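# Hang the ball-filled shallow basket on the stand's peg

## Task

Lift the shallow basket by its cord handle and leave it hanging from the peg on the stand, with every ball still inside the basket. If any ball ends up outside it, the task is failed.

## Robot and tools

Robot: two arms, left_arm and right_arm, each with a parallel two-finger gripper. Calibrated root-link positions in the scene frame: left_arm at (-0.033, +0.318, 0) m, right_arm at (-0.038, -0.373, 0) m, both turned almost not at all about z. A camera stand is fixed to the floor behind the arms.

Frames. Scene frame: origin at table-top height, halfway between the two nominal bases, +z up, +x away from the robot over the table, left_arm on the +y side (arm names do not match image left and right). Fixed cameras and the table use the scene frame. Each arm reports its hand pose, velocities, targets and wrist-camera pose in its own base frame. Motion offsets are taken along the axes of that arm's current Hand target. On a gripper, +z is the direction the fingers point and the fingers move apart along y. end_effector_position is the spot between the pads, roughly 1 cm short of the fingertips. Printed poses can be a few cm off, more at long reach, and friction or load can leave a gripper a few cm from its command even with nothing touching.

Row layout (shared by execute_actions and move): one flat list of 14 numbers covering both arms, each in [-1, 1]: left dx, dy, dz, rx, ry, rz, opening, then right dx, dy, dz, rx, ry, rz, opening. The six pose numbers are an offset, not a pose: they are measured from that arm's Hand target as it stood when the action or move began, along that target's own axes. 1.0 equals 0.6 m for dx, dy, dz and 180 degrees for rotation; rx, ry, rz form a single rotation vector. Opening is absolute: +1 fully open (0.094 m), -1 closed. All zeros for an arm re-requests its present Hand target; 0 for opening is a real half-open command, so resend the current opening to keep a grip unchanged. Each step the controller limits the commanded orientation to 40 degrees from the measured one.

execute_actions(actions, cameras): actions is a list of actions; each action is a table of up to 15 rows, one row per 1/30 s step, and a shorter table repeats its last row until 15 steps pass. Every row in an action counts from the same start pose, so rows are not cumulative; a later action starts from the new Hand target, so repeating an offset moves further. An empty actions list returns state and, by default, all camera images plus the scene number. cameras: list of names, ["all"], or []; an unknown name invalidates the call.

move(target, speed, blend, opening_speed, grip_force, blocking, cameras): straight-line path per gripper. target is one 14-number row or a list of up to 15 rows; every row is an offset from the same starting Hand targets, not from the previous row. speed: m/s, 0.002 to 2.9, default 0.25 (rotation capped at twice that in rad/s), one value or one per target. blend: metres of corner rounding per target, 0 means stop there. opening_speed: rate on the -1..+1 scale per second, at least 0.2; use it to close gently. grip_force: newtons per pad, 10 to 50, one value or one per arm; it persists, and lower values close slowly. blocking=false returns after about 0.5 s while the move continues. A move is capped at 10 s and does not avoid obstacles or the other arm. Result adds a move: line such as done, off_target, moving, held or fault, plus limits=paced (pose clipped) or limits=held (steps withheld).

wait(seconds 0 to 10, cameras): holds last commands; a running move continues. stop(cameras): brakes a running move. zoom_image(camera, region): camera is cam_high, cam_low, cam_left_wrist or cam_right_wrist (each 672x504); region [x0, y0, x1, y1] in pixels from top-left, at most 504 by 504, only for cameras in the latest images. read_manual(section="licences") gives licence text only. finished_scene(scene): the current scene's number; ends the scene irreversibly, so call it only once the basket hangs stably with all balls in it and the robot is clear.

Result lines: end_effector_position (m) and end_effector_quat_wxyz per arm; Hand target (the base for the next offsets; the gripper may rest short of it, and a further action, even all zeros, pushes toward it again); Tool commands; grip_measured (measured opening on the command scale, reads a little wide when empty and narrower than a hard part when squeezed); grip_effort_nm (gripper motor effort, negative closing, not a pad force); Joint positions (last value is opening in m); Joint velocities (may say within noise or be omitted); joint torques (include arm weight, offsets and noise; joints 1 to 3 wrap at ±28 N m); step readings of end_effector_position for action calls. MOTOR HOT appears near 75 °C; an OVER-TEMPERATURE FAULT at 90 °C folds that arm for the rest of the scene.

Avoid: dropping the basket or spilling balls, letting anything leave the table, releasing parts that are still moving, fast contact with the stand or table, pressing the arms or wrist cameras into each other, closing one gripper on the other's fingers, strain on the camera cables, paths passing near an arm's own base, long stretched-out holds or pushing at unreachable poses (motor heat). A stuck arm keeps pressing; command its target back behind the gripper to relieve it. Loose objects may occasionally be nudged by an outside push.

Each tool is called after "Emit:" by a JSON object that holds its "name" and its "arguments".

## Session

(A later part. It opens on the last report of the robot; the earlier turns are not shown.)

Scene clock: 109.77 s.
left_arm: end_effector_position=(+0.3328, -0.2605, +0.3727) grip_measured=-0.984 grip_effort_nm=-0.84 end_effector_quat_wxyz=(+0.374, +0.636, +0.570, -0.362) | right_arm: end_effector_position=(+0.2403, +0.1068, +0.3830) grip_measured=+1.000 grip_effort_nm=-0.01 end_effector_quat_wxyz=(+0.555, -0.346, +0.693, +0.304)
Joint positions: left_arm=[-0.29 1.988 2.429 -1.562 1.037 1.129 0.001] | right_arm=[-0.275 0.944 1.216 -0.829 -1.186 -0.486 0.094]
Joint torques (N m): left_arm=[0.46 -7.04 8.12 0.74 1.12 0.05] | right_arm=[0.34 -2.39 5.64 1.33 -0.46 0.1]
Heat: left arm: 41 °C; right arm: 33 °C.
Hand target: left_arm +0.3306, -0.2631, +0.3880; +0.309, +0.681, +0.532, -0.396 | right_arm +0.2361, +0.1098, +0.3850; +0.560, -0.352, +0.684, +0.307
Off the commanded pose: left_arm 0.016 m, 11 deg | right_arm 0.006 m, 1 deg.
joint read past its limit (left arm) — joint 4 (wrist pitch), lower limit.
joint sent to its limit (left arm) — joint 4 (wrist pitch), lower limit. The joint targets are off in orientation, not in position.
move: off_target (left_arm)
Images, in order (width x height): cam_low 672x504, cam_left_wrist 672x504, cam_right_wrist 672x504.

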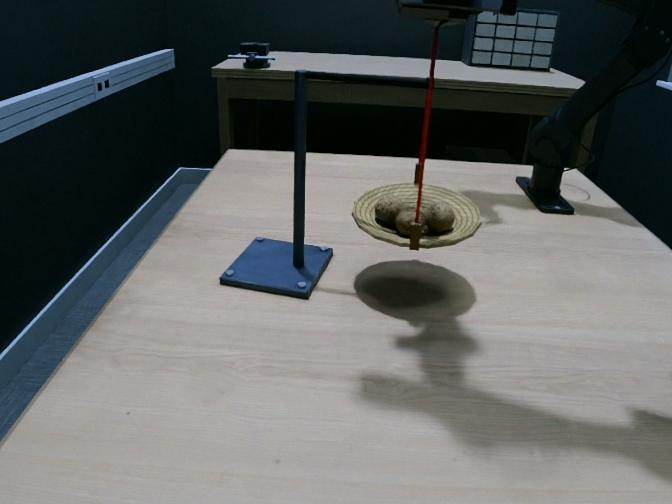

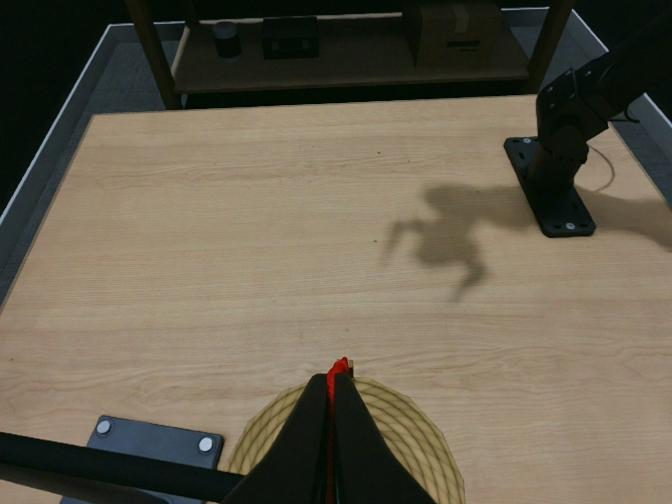

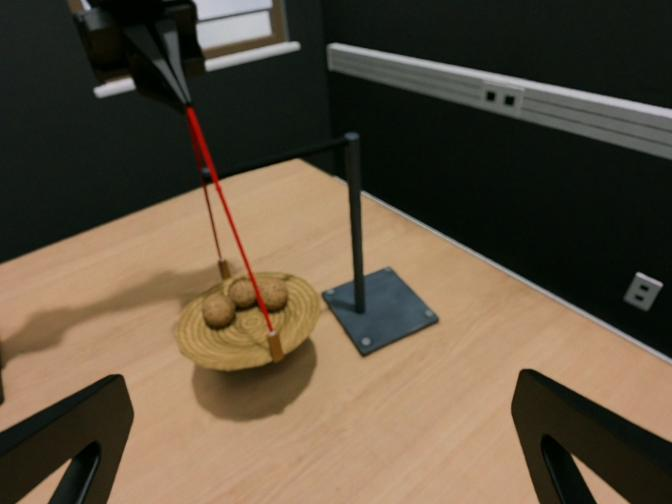

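Emit:
{"name": "move", "arguments": {"target": [0,0.118,0,0,0,0,-1,0,0,0,0,0,0,1], "cameras": ["all"], "speed": 0.05}}

Emit:
{"name": "zoom_image", "arguments": {"camera": "cam_right_wrist", "region": [140, 60, 400, 400]}}

Emit:
{"name": "zoom_image", "arguments": {"camera": "cam_low", "region": [280, 0, 520, 300]}}

Scene clock: 117.67 s.
left_arm: end_effector_position=(+0.3988, -0.2780, +0.3731) grip_measured=-0.984 grip_effort_nm=-0.84 end_effector_quat_wxyz=(+0.413, +0.604, +0.572, -0.371) | right_arm: end_effector_position=(+0.2403, +0.1068, +0.3830) grip_measured=+1.000 grip_effort_nm=-0.01 end_effector_quat_wxyz=(+0.555, -0.346, +0.693, +0.304)
Joint positions: left_arm=[-0.278 2.281 2.837 -1.5 1.078 0.963 0.001] | right_arm=[-0.275 0.944 1.216 -0.829 -1.186 -0.486 0.094]
Joint torques (N m): left_arm=[0.51 -8.58 7.64 1.18 1.07 -0.03] | right_arm=[0.25 -2.48 5.71 1.31 -0.42 0.1]
Heat: left arm: 40 °C; right arm: 33 °C.
Hand target: left_arm +0.3993, -0.2802, +0.3879; +0.309, +0.681, +0.533, -0.396 | right_arm +0.2361, +0.1098, +0.3850; +0.560, -0.352, +0.684, +0.307
Off the commanded pose: left_arm 0.015 m, 16 deg | right_arm 0.006 m, 1 deg.
elbow stopped short (left arm): the move would have taken joint 3 (elbow) straighter than the controller allows.
move: off_target (left_arm)

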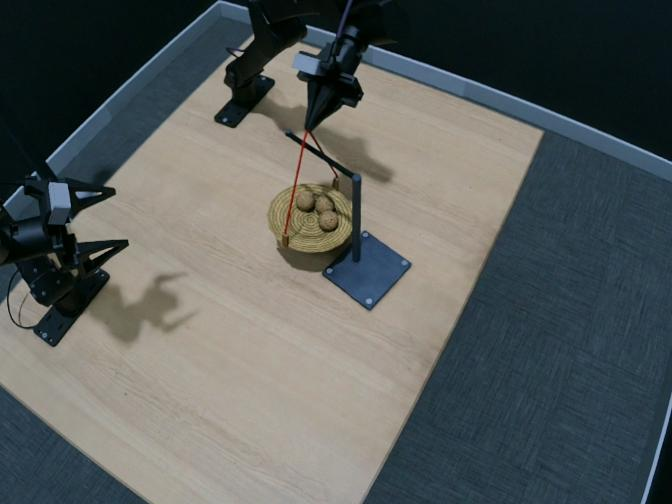

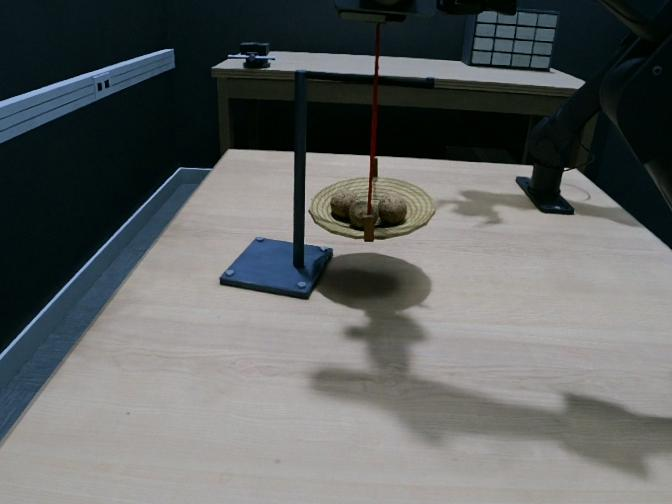

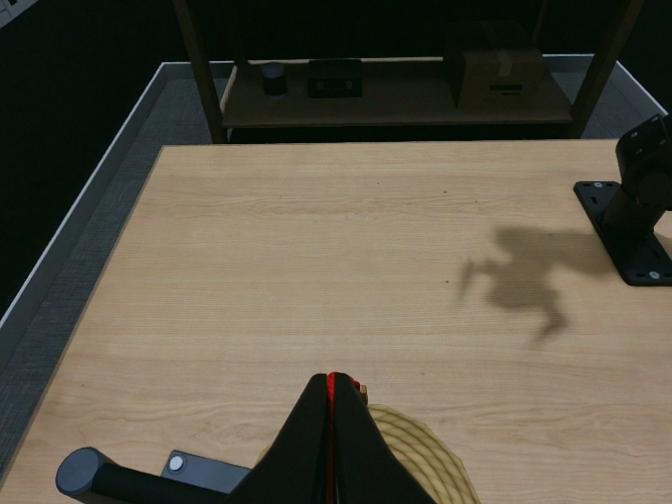

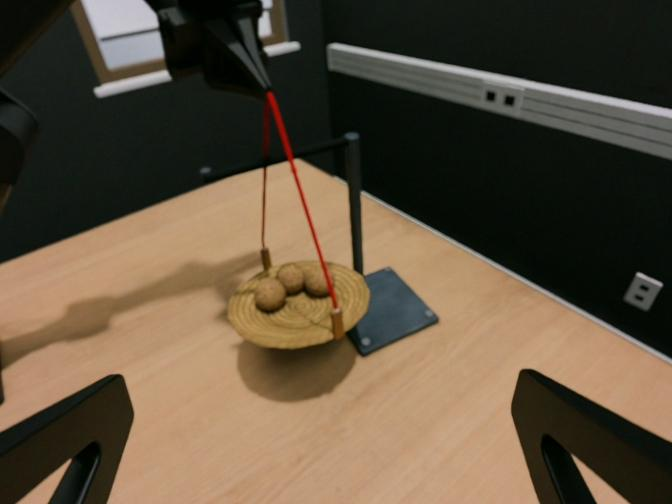

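Scaled by 1.482.

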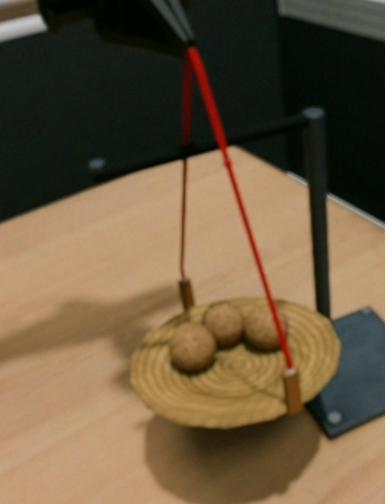

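Scaled by 1.680.

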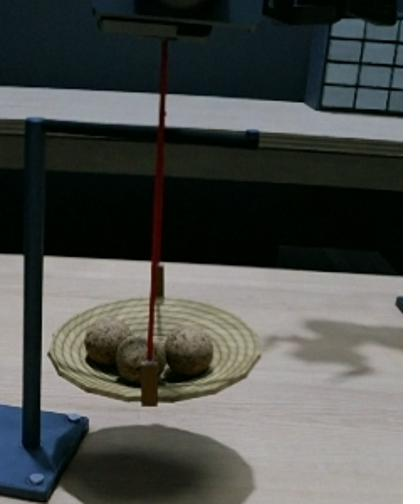

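Emit:
{"name": "move", "arguments": {"target": [0.069,-0.0307,0.040,0,-0.03,0,-1,0,0,0,0,0,0,1], "cameras": ["all"], "speed": 0.04}}

Emit:
{"name": "zoom_image", "arguments": {"camera": "cam_right_wrist", "region": [140, 60, 400, 400]}}

Emit:
{"name": "zoom_image", "arguments": {"camera": "cam_low", "region": [280, 0, 520, 300]}}

Scene clock: 123.80 s.
left_arm: end_effector_position=(+0.3929, -0.2800, +0.3158) grip_measured=-0.984 grip_effort_nm=-0.84 end_effector_quat_wxyz=(+0.365, +0.626, +0.552, -0.412) | right_arm: end_effector_position=(+0.2403, +0.1068, +0.3830) grip_measured=+1.000 grip_effort_nm=-0.01 end_effector_quat_wxyz=(+0.555, -0.346, +0.693, +0.304)
Joint positions: left_arm=[-0.275 2.284 2.607 -1.556 1.14 1.203 0.001] | right_arm=[-0.275 0.944 1.216 -0.829 -1.186 -0.486 0.094]
Joint torques (N m): left_arm=[0.46 -13.18 4.77 0.53 0.91 0.11] | right_arm=[0.34 -2.41 5.63 1.35 -0.42 0.08]
Heat: left arm: 40 °C; right arm: 34 °C.
Hand target: left_arm +0.3815, -0.2760, +0.3400; +0.334, +0.662, +0.517, -0.427 | right_arm +0.2361, +0.1098, +0.3850; +0.560, -0.352, +0.684, +0.307
Off the commanded pose: left_arm 0.027 m, 7 deg | right_arm 0.006 m, 1 deg.
joint sent to its limit (left arm) — joint 4 (wrist pitch), lower limit. The joint targets are off in orientation, not in position.
move: off_target (left_arm)

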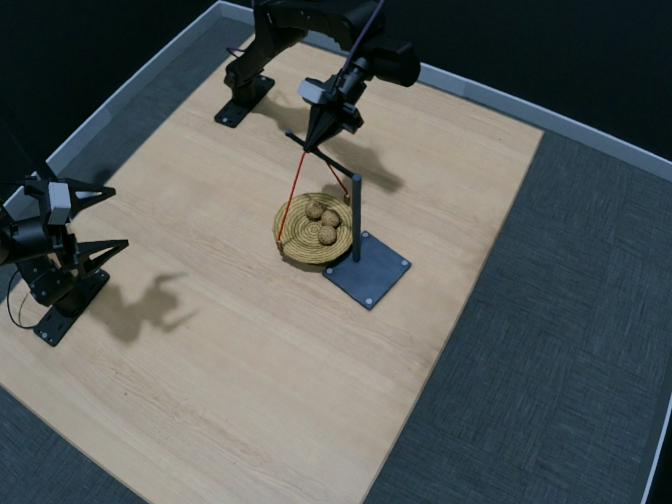

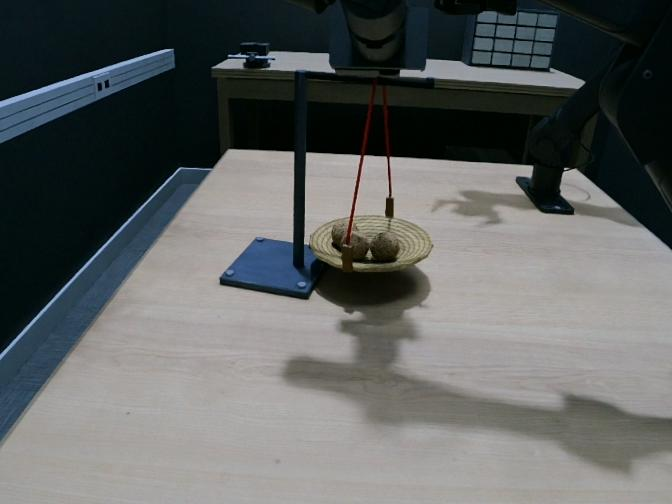

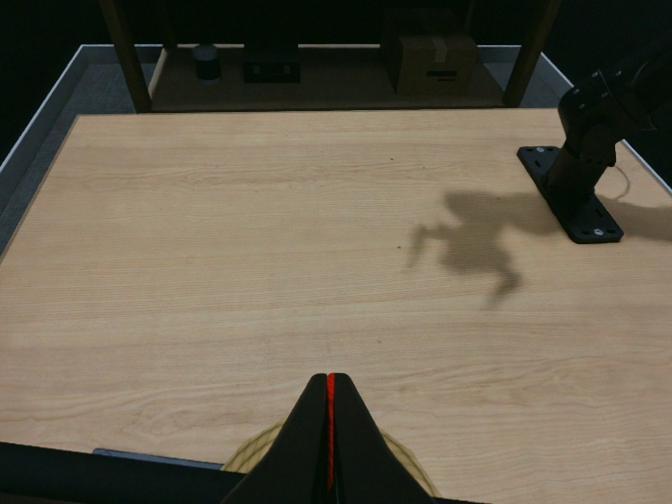

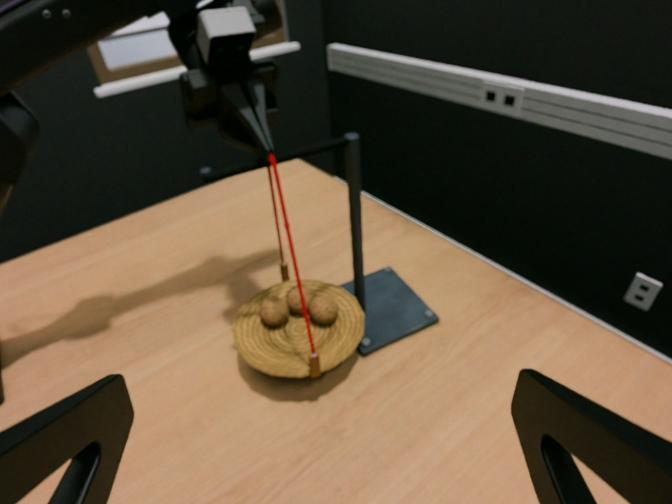

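Scaled by 1.482.

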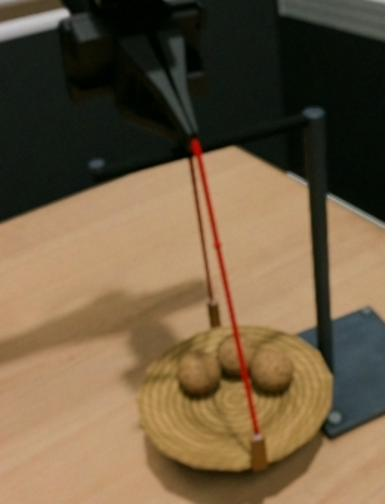

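Scaled by 1.680.

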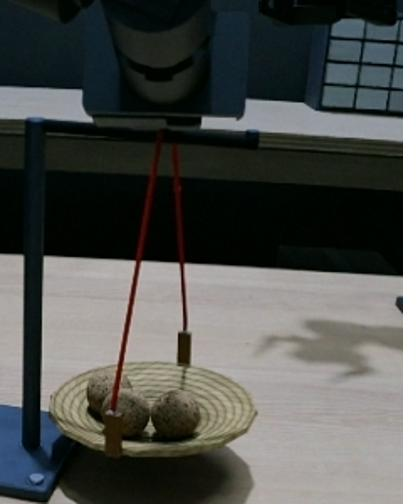

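Emit:
{"name": "move", "arguments": {"target": [0.0115,0,0.0065,0,0,0,-1,0,0,0,0,0,0,1], "speed": 0.03}}

Emit:
{"name": "move", "arguments": {"target": [0,0,0,0,0,0,-0.75,0,0,0,0,0,0,1], "cameras": ["all"], "opening_speed": 0.2}}

Emit:
{"name": "zoom_image", "arguments": {"camera": "cam_right_wrist", "region": [180, 100, 380, 300]}}

Emit:
{"name": "zoom_image", "arguments": {"camera": "cam_low", "region": [280, 0, 520, 300]}}

Scene clock: 130.17 s.
left_arm: end_effector_position=(+0.3914, -0.2797, +0.3152) grip_measured=-0.984 grip_effort_nm=-0.84 end_effector_quat_wxyz=(+0.369, +0.629, +0.544, -0.415) | right_arm: end_effector_position=(+0.2403, +0.1068, +0.3830) grip_measured=+1.000 grip_effort_nm=-0.01 end_effector_quat_wxyz=(+0.555, -0.346, +0.693, +0.304)
Joint positions: left_arm=[-0.273 2.275 2.582 -1.551 1.153 1.229 0.001] | right_arm=[-0.275 0.944 1.216 -0.829 -1.186 -0.486 0.094]
Joint torques (N m): left_arm=[0.09 -12.57 4.51 0.46 0.74 0.09] | right_arm=[0.28 -2.4 5.53 1.3 -0.46 0.03]
Heat: left arm: 40 °C; right arm: 34 °C.
Hand target: left_arm +0.3812, -0.2768, +0.3322; +0.334, +0.662, +0.517, -0.428 | right_arm +0.2361, +0.1098, +0.3850; +0.560, -0.352, +0.684, +0.307
Off the commanded pose: left_arm 0.020 m, 6 deg | right_arm 0.006 m, 1 deg.
joint sent to its limit (left arm) — joint 4 (wrist pitch), lower limit. The joint targets are off in orientation, not in position.
move: off_target (left_arm)

Scene clock: 131.63 s.
left_arm: end_effector_position=(+0.3911, -0.2799, +0.3156) grip_measured=-0.751 grip_effort_nm=0.08 end_effector_quat_wxyz=(+0.369, +0.629, +0.543, -0.417) | right_arm: end_effector_position=(+0.2403, +0.1068, +0.3830) grip_measured=+1.000 grip_effort_nm=-0.01 end_effector_quat_wxyz=(+0.555, -0.346, +0.693, +0.304)
Joint positions: left_arm=[-0.273 2.275 2.581 -1.551 1.158 1.229 0.012] | right_arm=[-0.275 0.944 1.216 -0.829 -1.186 -0.486 0.094]
Joint torques (N m): left_arm=[0.08 -12.55 4.57 0.46 0.71 0.1] | right_arm=[0.58 -2.33 5.67 1.32 -0.5 -0.01]
Heat: left arm: 40 °C; right arm: 34 °C.
Hand target: left_arm +0.3812, -0.2768, +0.3322; +0.334, +0.662, +0.517, -0.427 | right_arm +0.2361, +0.1098, +0.3850; +0.560, -0.352, +0.684, +0.307
Off the commanded pose: left_arm 0.020 m, 6 deg | right_arm 0.006 m, 1 deg.
joint sent to its limit (left arm) — joint 4 (wrist pitch), lower limit. The joint targets are off in orientation, not in position.
move: off_target (left_arm)

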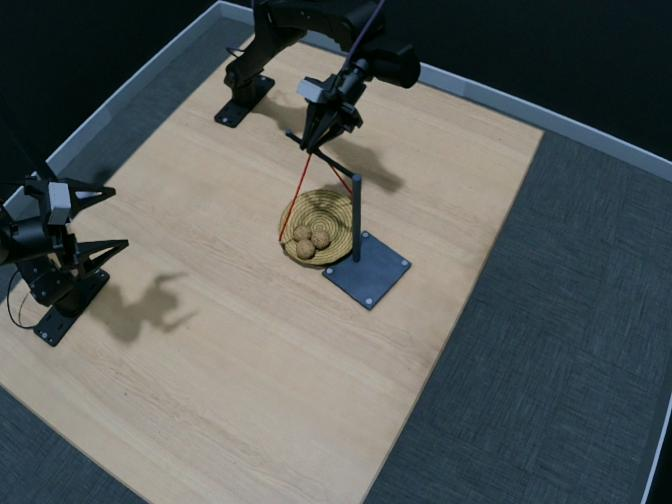

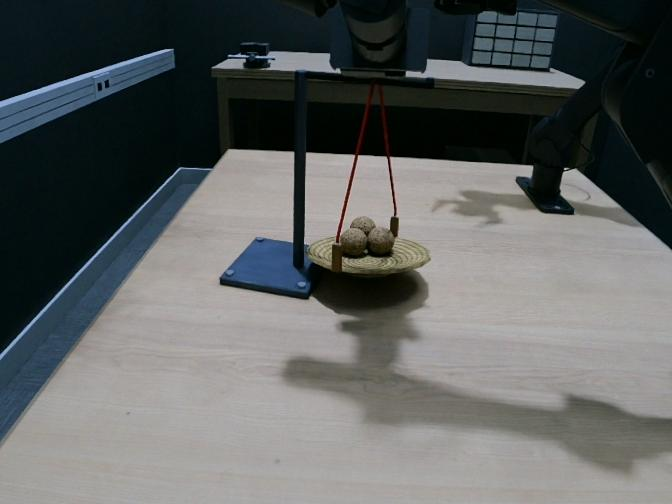

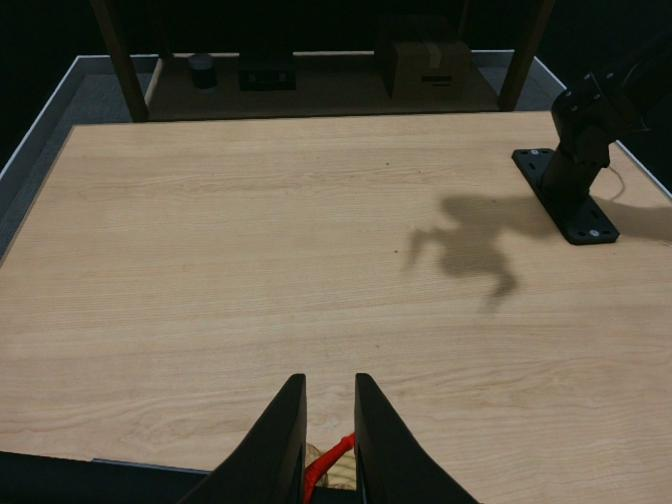

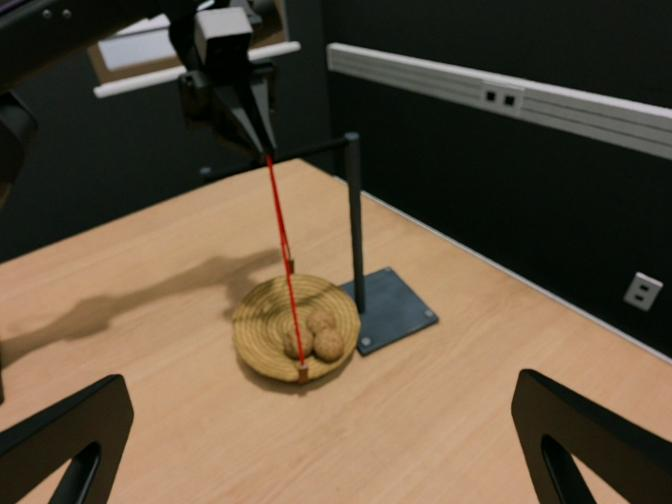

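Scaled by 2.520.

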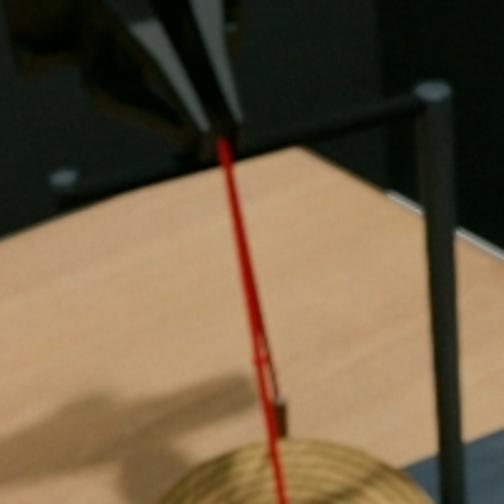

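Scaled by 1.680.

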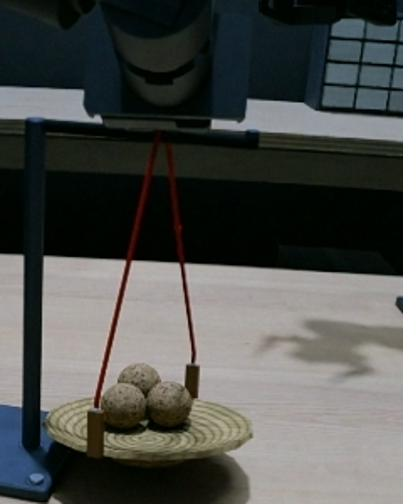

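Emit:
{"name": "wait", "arguments": {"seconds": 1, "cameras": ["cam_low","cam_right_wrist","cam_high"]}}

Emit:
{"name": "zoom_image", "arguments": {"camera": "cam_low", "region": [280, 0, 520, 300]}}

Emit:
{"name": "zoom_image", "arguments": {"camera": "cam_right_wrist", "region": [180, 100, 380, 400]}}

Scene clock: 134.43 s.
left_arm: end_effector_position=(+0.3911, -0.2799, +0.3156) grip_measured=-0.751 grip_effort_nm=0.08 end_effector_quat_wxyz=(+0.369, +0.629, +0.543, -0.417) | right_arm: end_effector_position=(+0.2403, +0.1068, +0.3830) grip_measured=+1.000 grip_effort_nm=-0.01 end_effector_quat_wxyz=(+0.555, -0.346, +0.693, +0.304)
Joint positions: left_arm=[-0.273 2.275 2.581 -1.551 1.158 1.229 0.012] | right_arm=[-0.275 0.944 1.216 -0.829 -1.186 -0.486 0.094]
Joint torques (N m): left_arm=[0.08 -12.55 4.57 0.46 0.71 0.1] | right_arm=[0.28 -2.3 5.75 1.34 -0.48 0.06]
Heat: left arm: 40 °C; right arm: 34 °C.
Hand target: left_arm +0.3812, -0.2768, +0.3322; +0.334, +0.662, +0.517, -0.427 | right_arm +0.2361, +0.1098, +0.3850; +0.560, -0.352, +0.684, +0.307
Tool commands: left_gripper/opening=-0.75 right_gripper/opening=+1.0
Off the commanded pose: left_arm 0.020 m, 6 deg | right_arm 0.006 m, 1 deg.
wait: 1.00 s; at rest from the start
Images, in order (width x height): cam_high 672x504, cam_low 672x504, cam_right_wrist 672x504.

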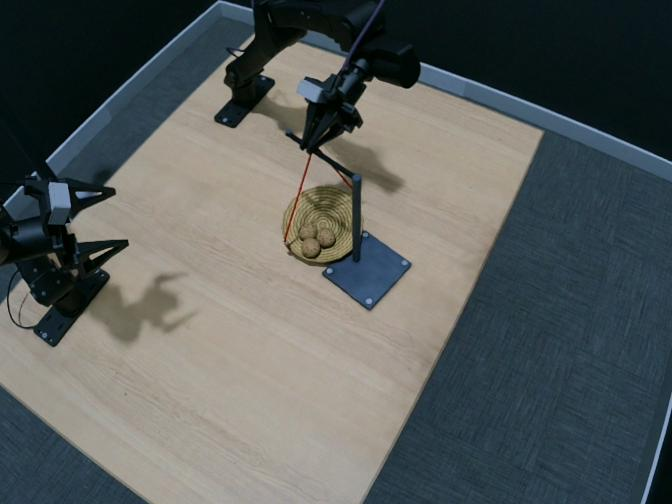

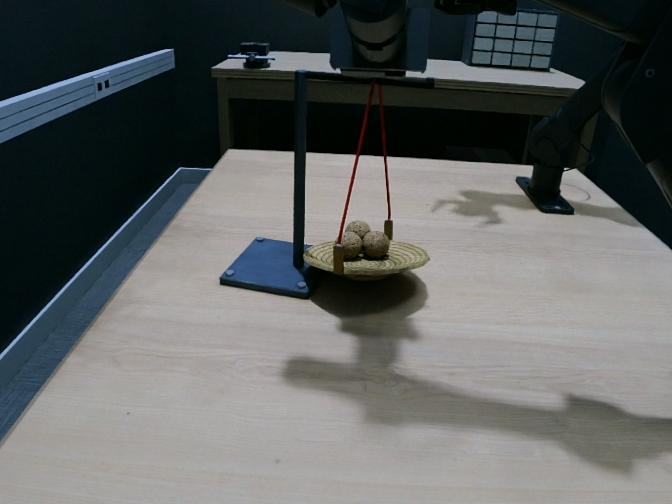

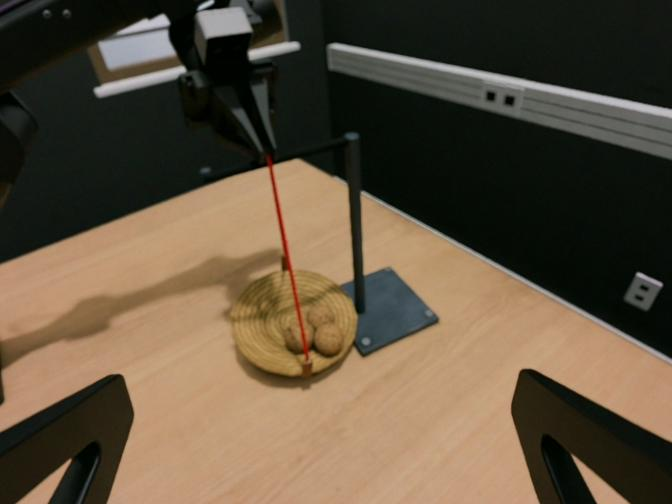

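Scaled by 1.680.

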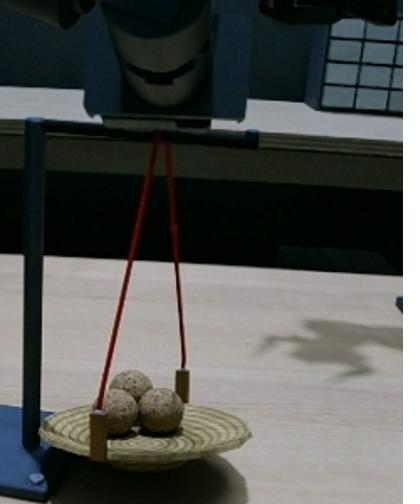

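Scaled by 1.680.

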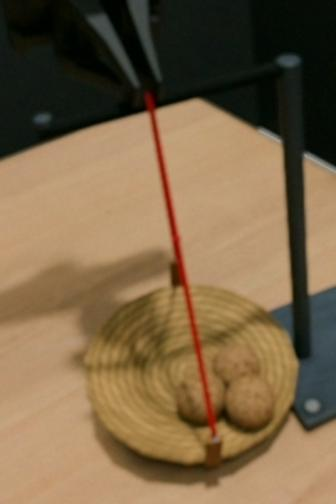

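Emit:
{"name": "wait", "arguments": {"seconds": 1, "cameras": ["cam_low","cam_right_wrist"]}}

Emit:
{"name": "zoom_image", "arguments": {"camera": "cam_low", "region": [280, 0, 520, 300]}}

Emit:
{"name": "zoom_image", "arguments": {"camera": "cam_right_wrist", "region": [180, 100, 380, 400]}}

Scene clock: 138.50 s.
left_arm: end_effector_position=(+0.3911, -0.2799, +0.3156) grip_measured=-0.751 grip_effort_nm=0.08 end_effector_quat_wxyz=(+0.369, +0.629, +0.543, -0.417) | right_arm: end_effector_position=(+0.2403, +0.1068, +0.3830) grip_measured=+1.000 grip_effort_nm=-0.01 end_effector_quat_wxyz=(+0.555, -0.346, +0.693, +0.304)
Joint positions: left_arm=[-0.273 2.275 2.581 -1.551 1.158 1.229 0.012] | right_arm=[-0.275 0.944 1.216 -0.829 -1.186 -0.486 0.094]
Joint torques (N m): left_arm=[0.09 -12.55 4.57 0.45 0.71 0.1] | right_arm=[0.49 -2.22 5.57 1.31 -0.43 0.02]
Heat: left arm: 39 °C; right arm: 34 °C.
Hand target: left_arm +0.3812, -0.2768, +0.3322; +0.334, +0.662, +0.517, -0.427 | right_arm +0.2361, +0.1098, +0.3850; +0.560, -0.352, +0.684, +0.307
Tool commands: left_gripper/opening=-0.75 right_gripper/opening=+1.0
Off the commanded pose: left_arm 0.020 m, 6 deg | right_arm 0.006 m, 1 deg.
wait: 1.00 s; at rest from the start
Images, in order (width x height): cam_low 672x504, cam_right_wrist 672x504.

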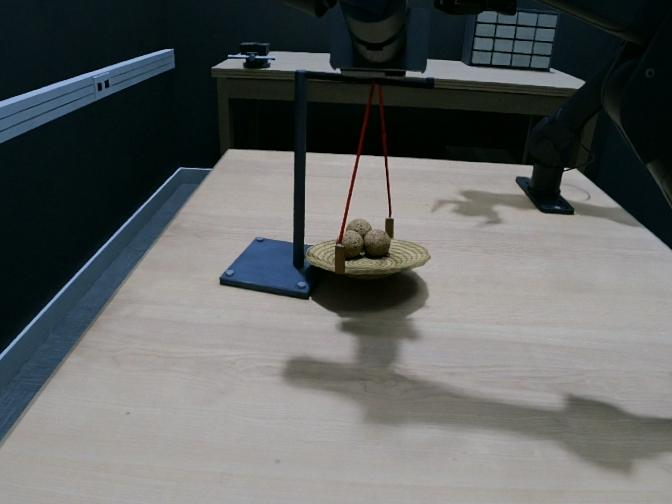

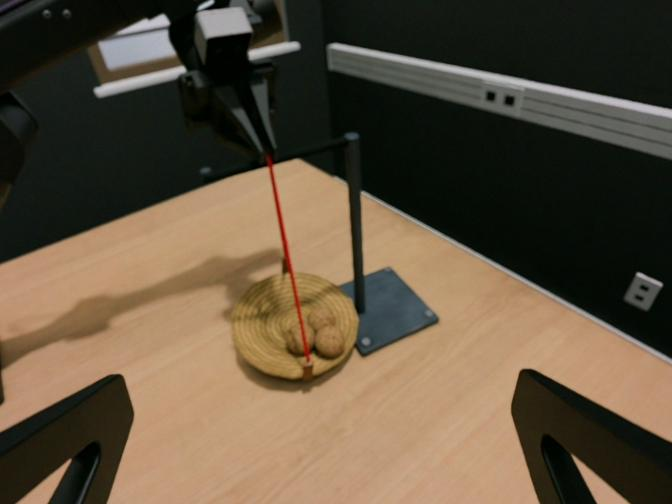

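Scaled by 1.680.

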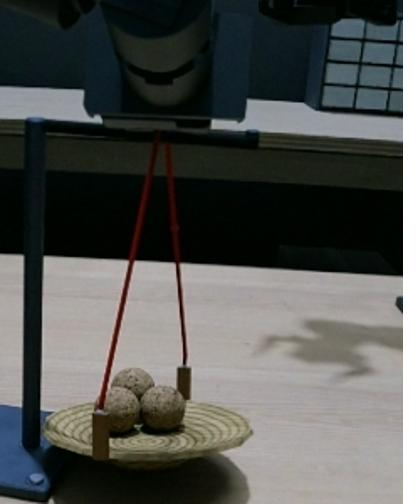

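Scaled by 1.680.

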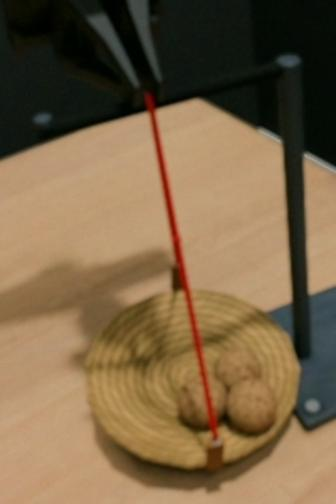

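Emit:
{"name": "move", "arguments": {"target": [0,0,0,0,0,0,-0.35,0,0,0,0,0,0,1], "opening_speed": 0.2, "cameras": ["cam_low","cam_left_wrist","cam_right_wrist"]}}

Emit:
{"name": "zoom_image", "arguments": {"camera": "cam_right_wrist", "region": [180, 80, 380, 280]}}

Scene clock: 143.63 s.
left_arm: end_effector_position=(+0.3915, -0.2795, +0.3129) grip_measured=-0.351 grip_effort_nm=0.08 end_effector_quat_wxyz=(+0.366, +0.629, +0.546, -0.415) | right_arm: end_effector_position=(+0.2403, +0.1068, +0.3830) grip_measured=+1.000 grip_effort_nm=-0.01 end_effector_quat_wxyz=(+0.555, -0.346, +0.693, +0.304)
Joint positions: left_arm=[-0.273 2.275 2.575 -1.551 1.15 1.229 0.03] | right_arm=[-0.275 0.944 1.216 -0.829 -1.186 -0.486 0.094]
Joint torques (N m): left_arm=[0.09 -12.62 4.96 0.45 0.78 0.11] | right_arm=[0.43 -2.39 5.63 1.31 -0.45 0.03]
Heat: left arm: 39 °C; right arm: 34 °C.
Hand target: left_arm +0.3812, -0.2768, +0.3322; +0.334, +0.662, +0.517, -0.427 | right_arm +0.2361, +0.1098, +0.3850; +0.560, -0.352, +0.684, +0.307
Off the commanded pose: left_arm 0.022 m, 6 deg | right_arm 0.006 m, 1 deg.
joint sent to its limit (left arm) — joint 4 (wrist pitch), lower limit. The joint targets are off in orientation, not in position.
move: off_target (left_arm)
Images, in order (width x height): cam_low 672x504, cam_left_wrist 672x504, cam_right_wrist 672x504.

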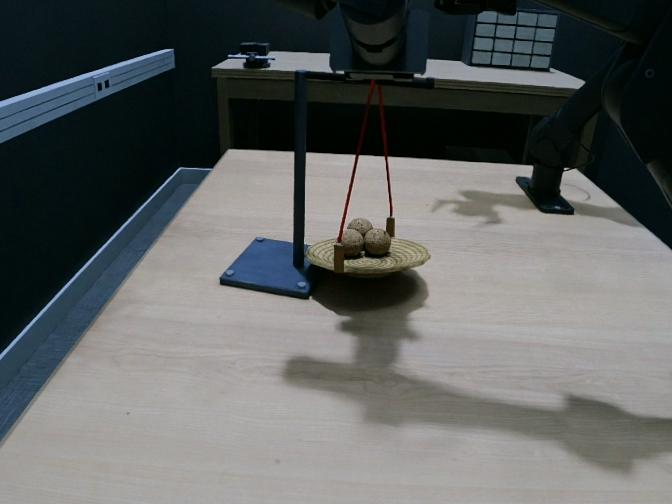

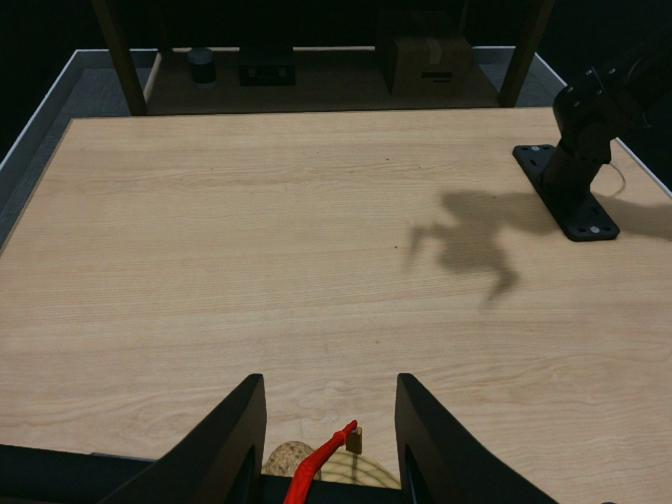

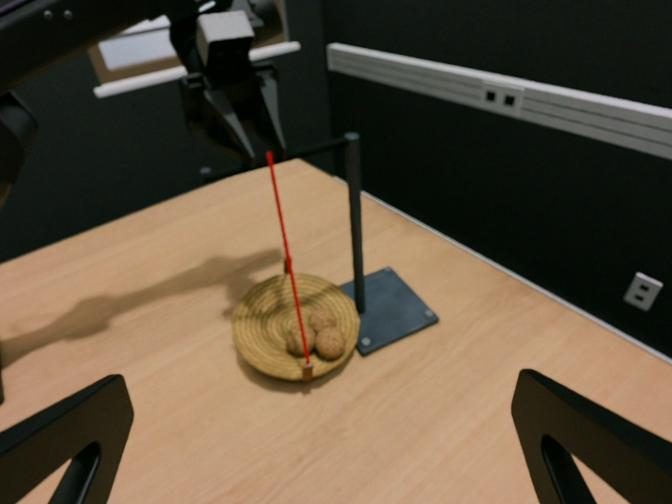

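Scaled by 2.520.

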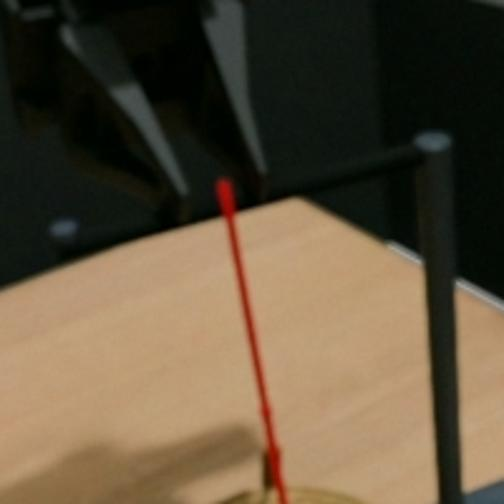

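Cord stays on the peg, fingers clear on both sides. Retract.

Emit:
{"name": "move", "arguments": {"target": [-0.02,0,-0.2,0,0,0,-0.35,0,0,0,0,0,0,1], "speed": 0.06, "cameras": ["all"]}}

Emit:
{"name": "zoom_image", "arguments": {"camera": "cam_low", "region": [280, 30, 480, 300]}}

Scene clock: 148.10 s.
left_arm: end_effector_position=(+0.4216, -0.1747, +0.3642) grip_measured=-0.351 grip_effort_nm=0.08 end_effector_quat_wxyz=(+0.458, +0.559, +0.581, -0.373) | right_arm: end_effector_position=(+0.2404, +0.1068, +0.3830) grip_measured=+1.000 grip_effort_nm=-0.01 end_effector_quat_wxyz=(+0.555, -0.346, +0.692, +0.304)
Joint positions: left_arm=[-0.012 2.167 2.545 -1.551 1.238 1.234 0.03] | right_arm=[-0.275 0.944 1.216 -0.828 -1.186 -0.486 0.094]
Joint torques (N m): left_arm=[0.13 -12.12 6.61 0.52 1 -0.01] | right_arm=[0.49 -2.36 5.67 1.34 -0.38 0.11]
Heat: left arm: 39 °C; right arm: 34 °C.
Hand target: left_arm +0.4065, -0.1755, +0.3925; +0.334, +0.662, +0.517, -0.427 | right_arm +0.2361, +0.1098, +0.3851; +0.560, -0.352, +0.684, +0.307
Off the commanded pose: left_arm 0.032 m, 21 deg | right_arm 0.006 m, 1 deg.
joint sent to its limit (left arm) — joint 4 (wrist pitch), lower limit. The joint targets are off in orientation, not in position.
move: off_target (left_arm)

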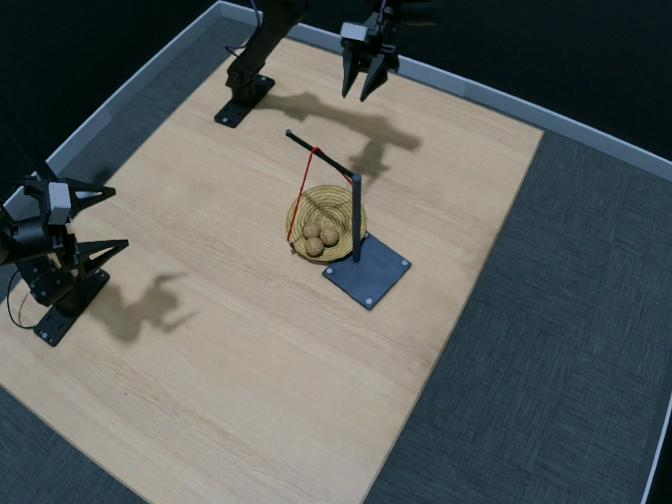

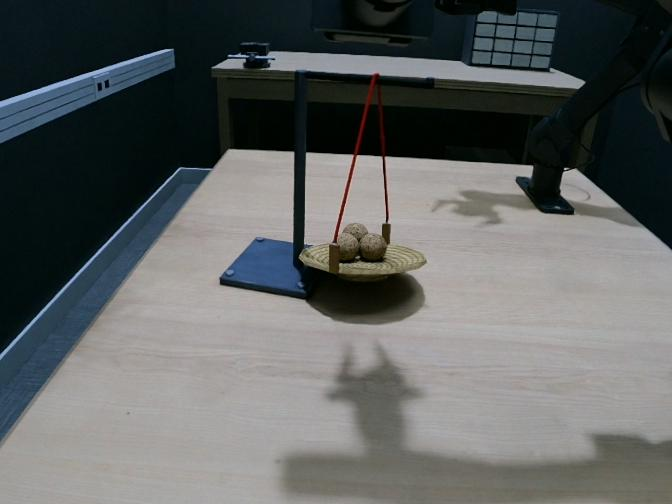

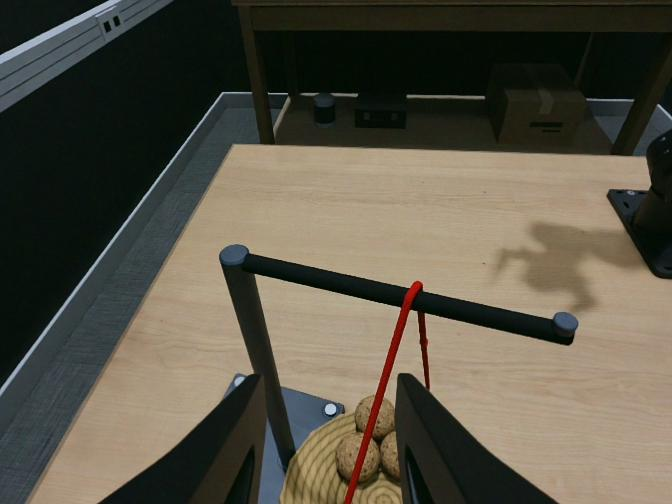

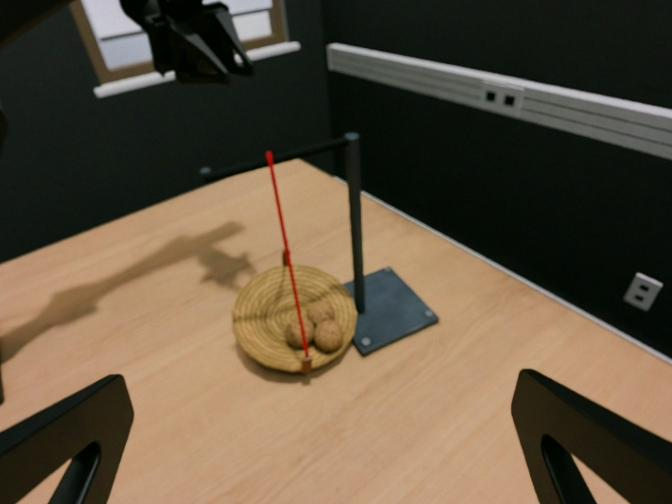

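Scaled by 1.867.

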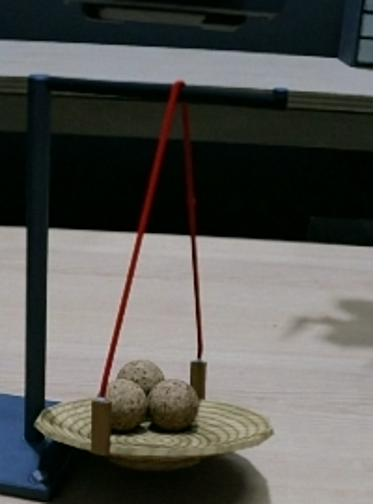

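Hung and stable.

Emit:
{"name": "finished_scene", "arguments": {"scene": 2}}

The scene is finished: the task was done.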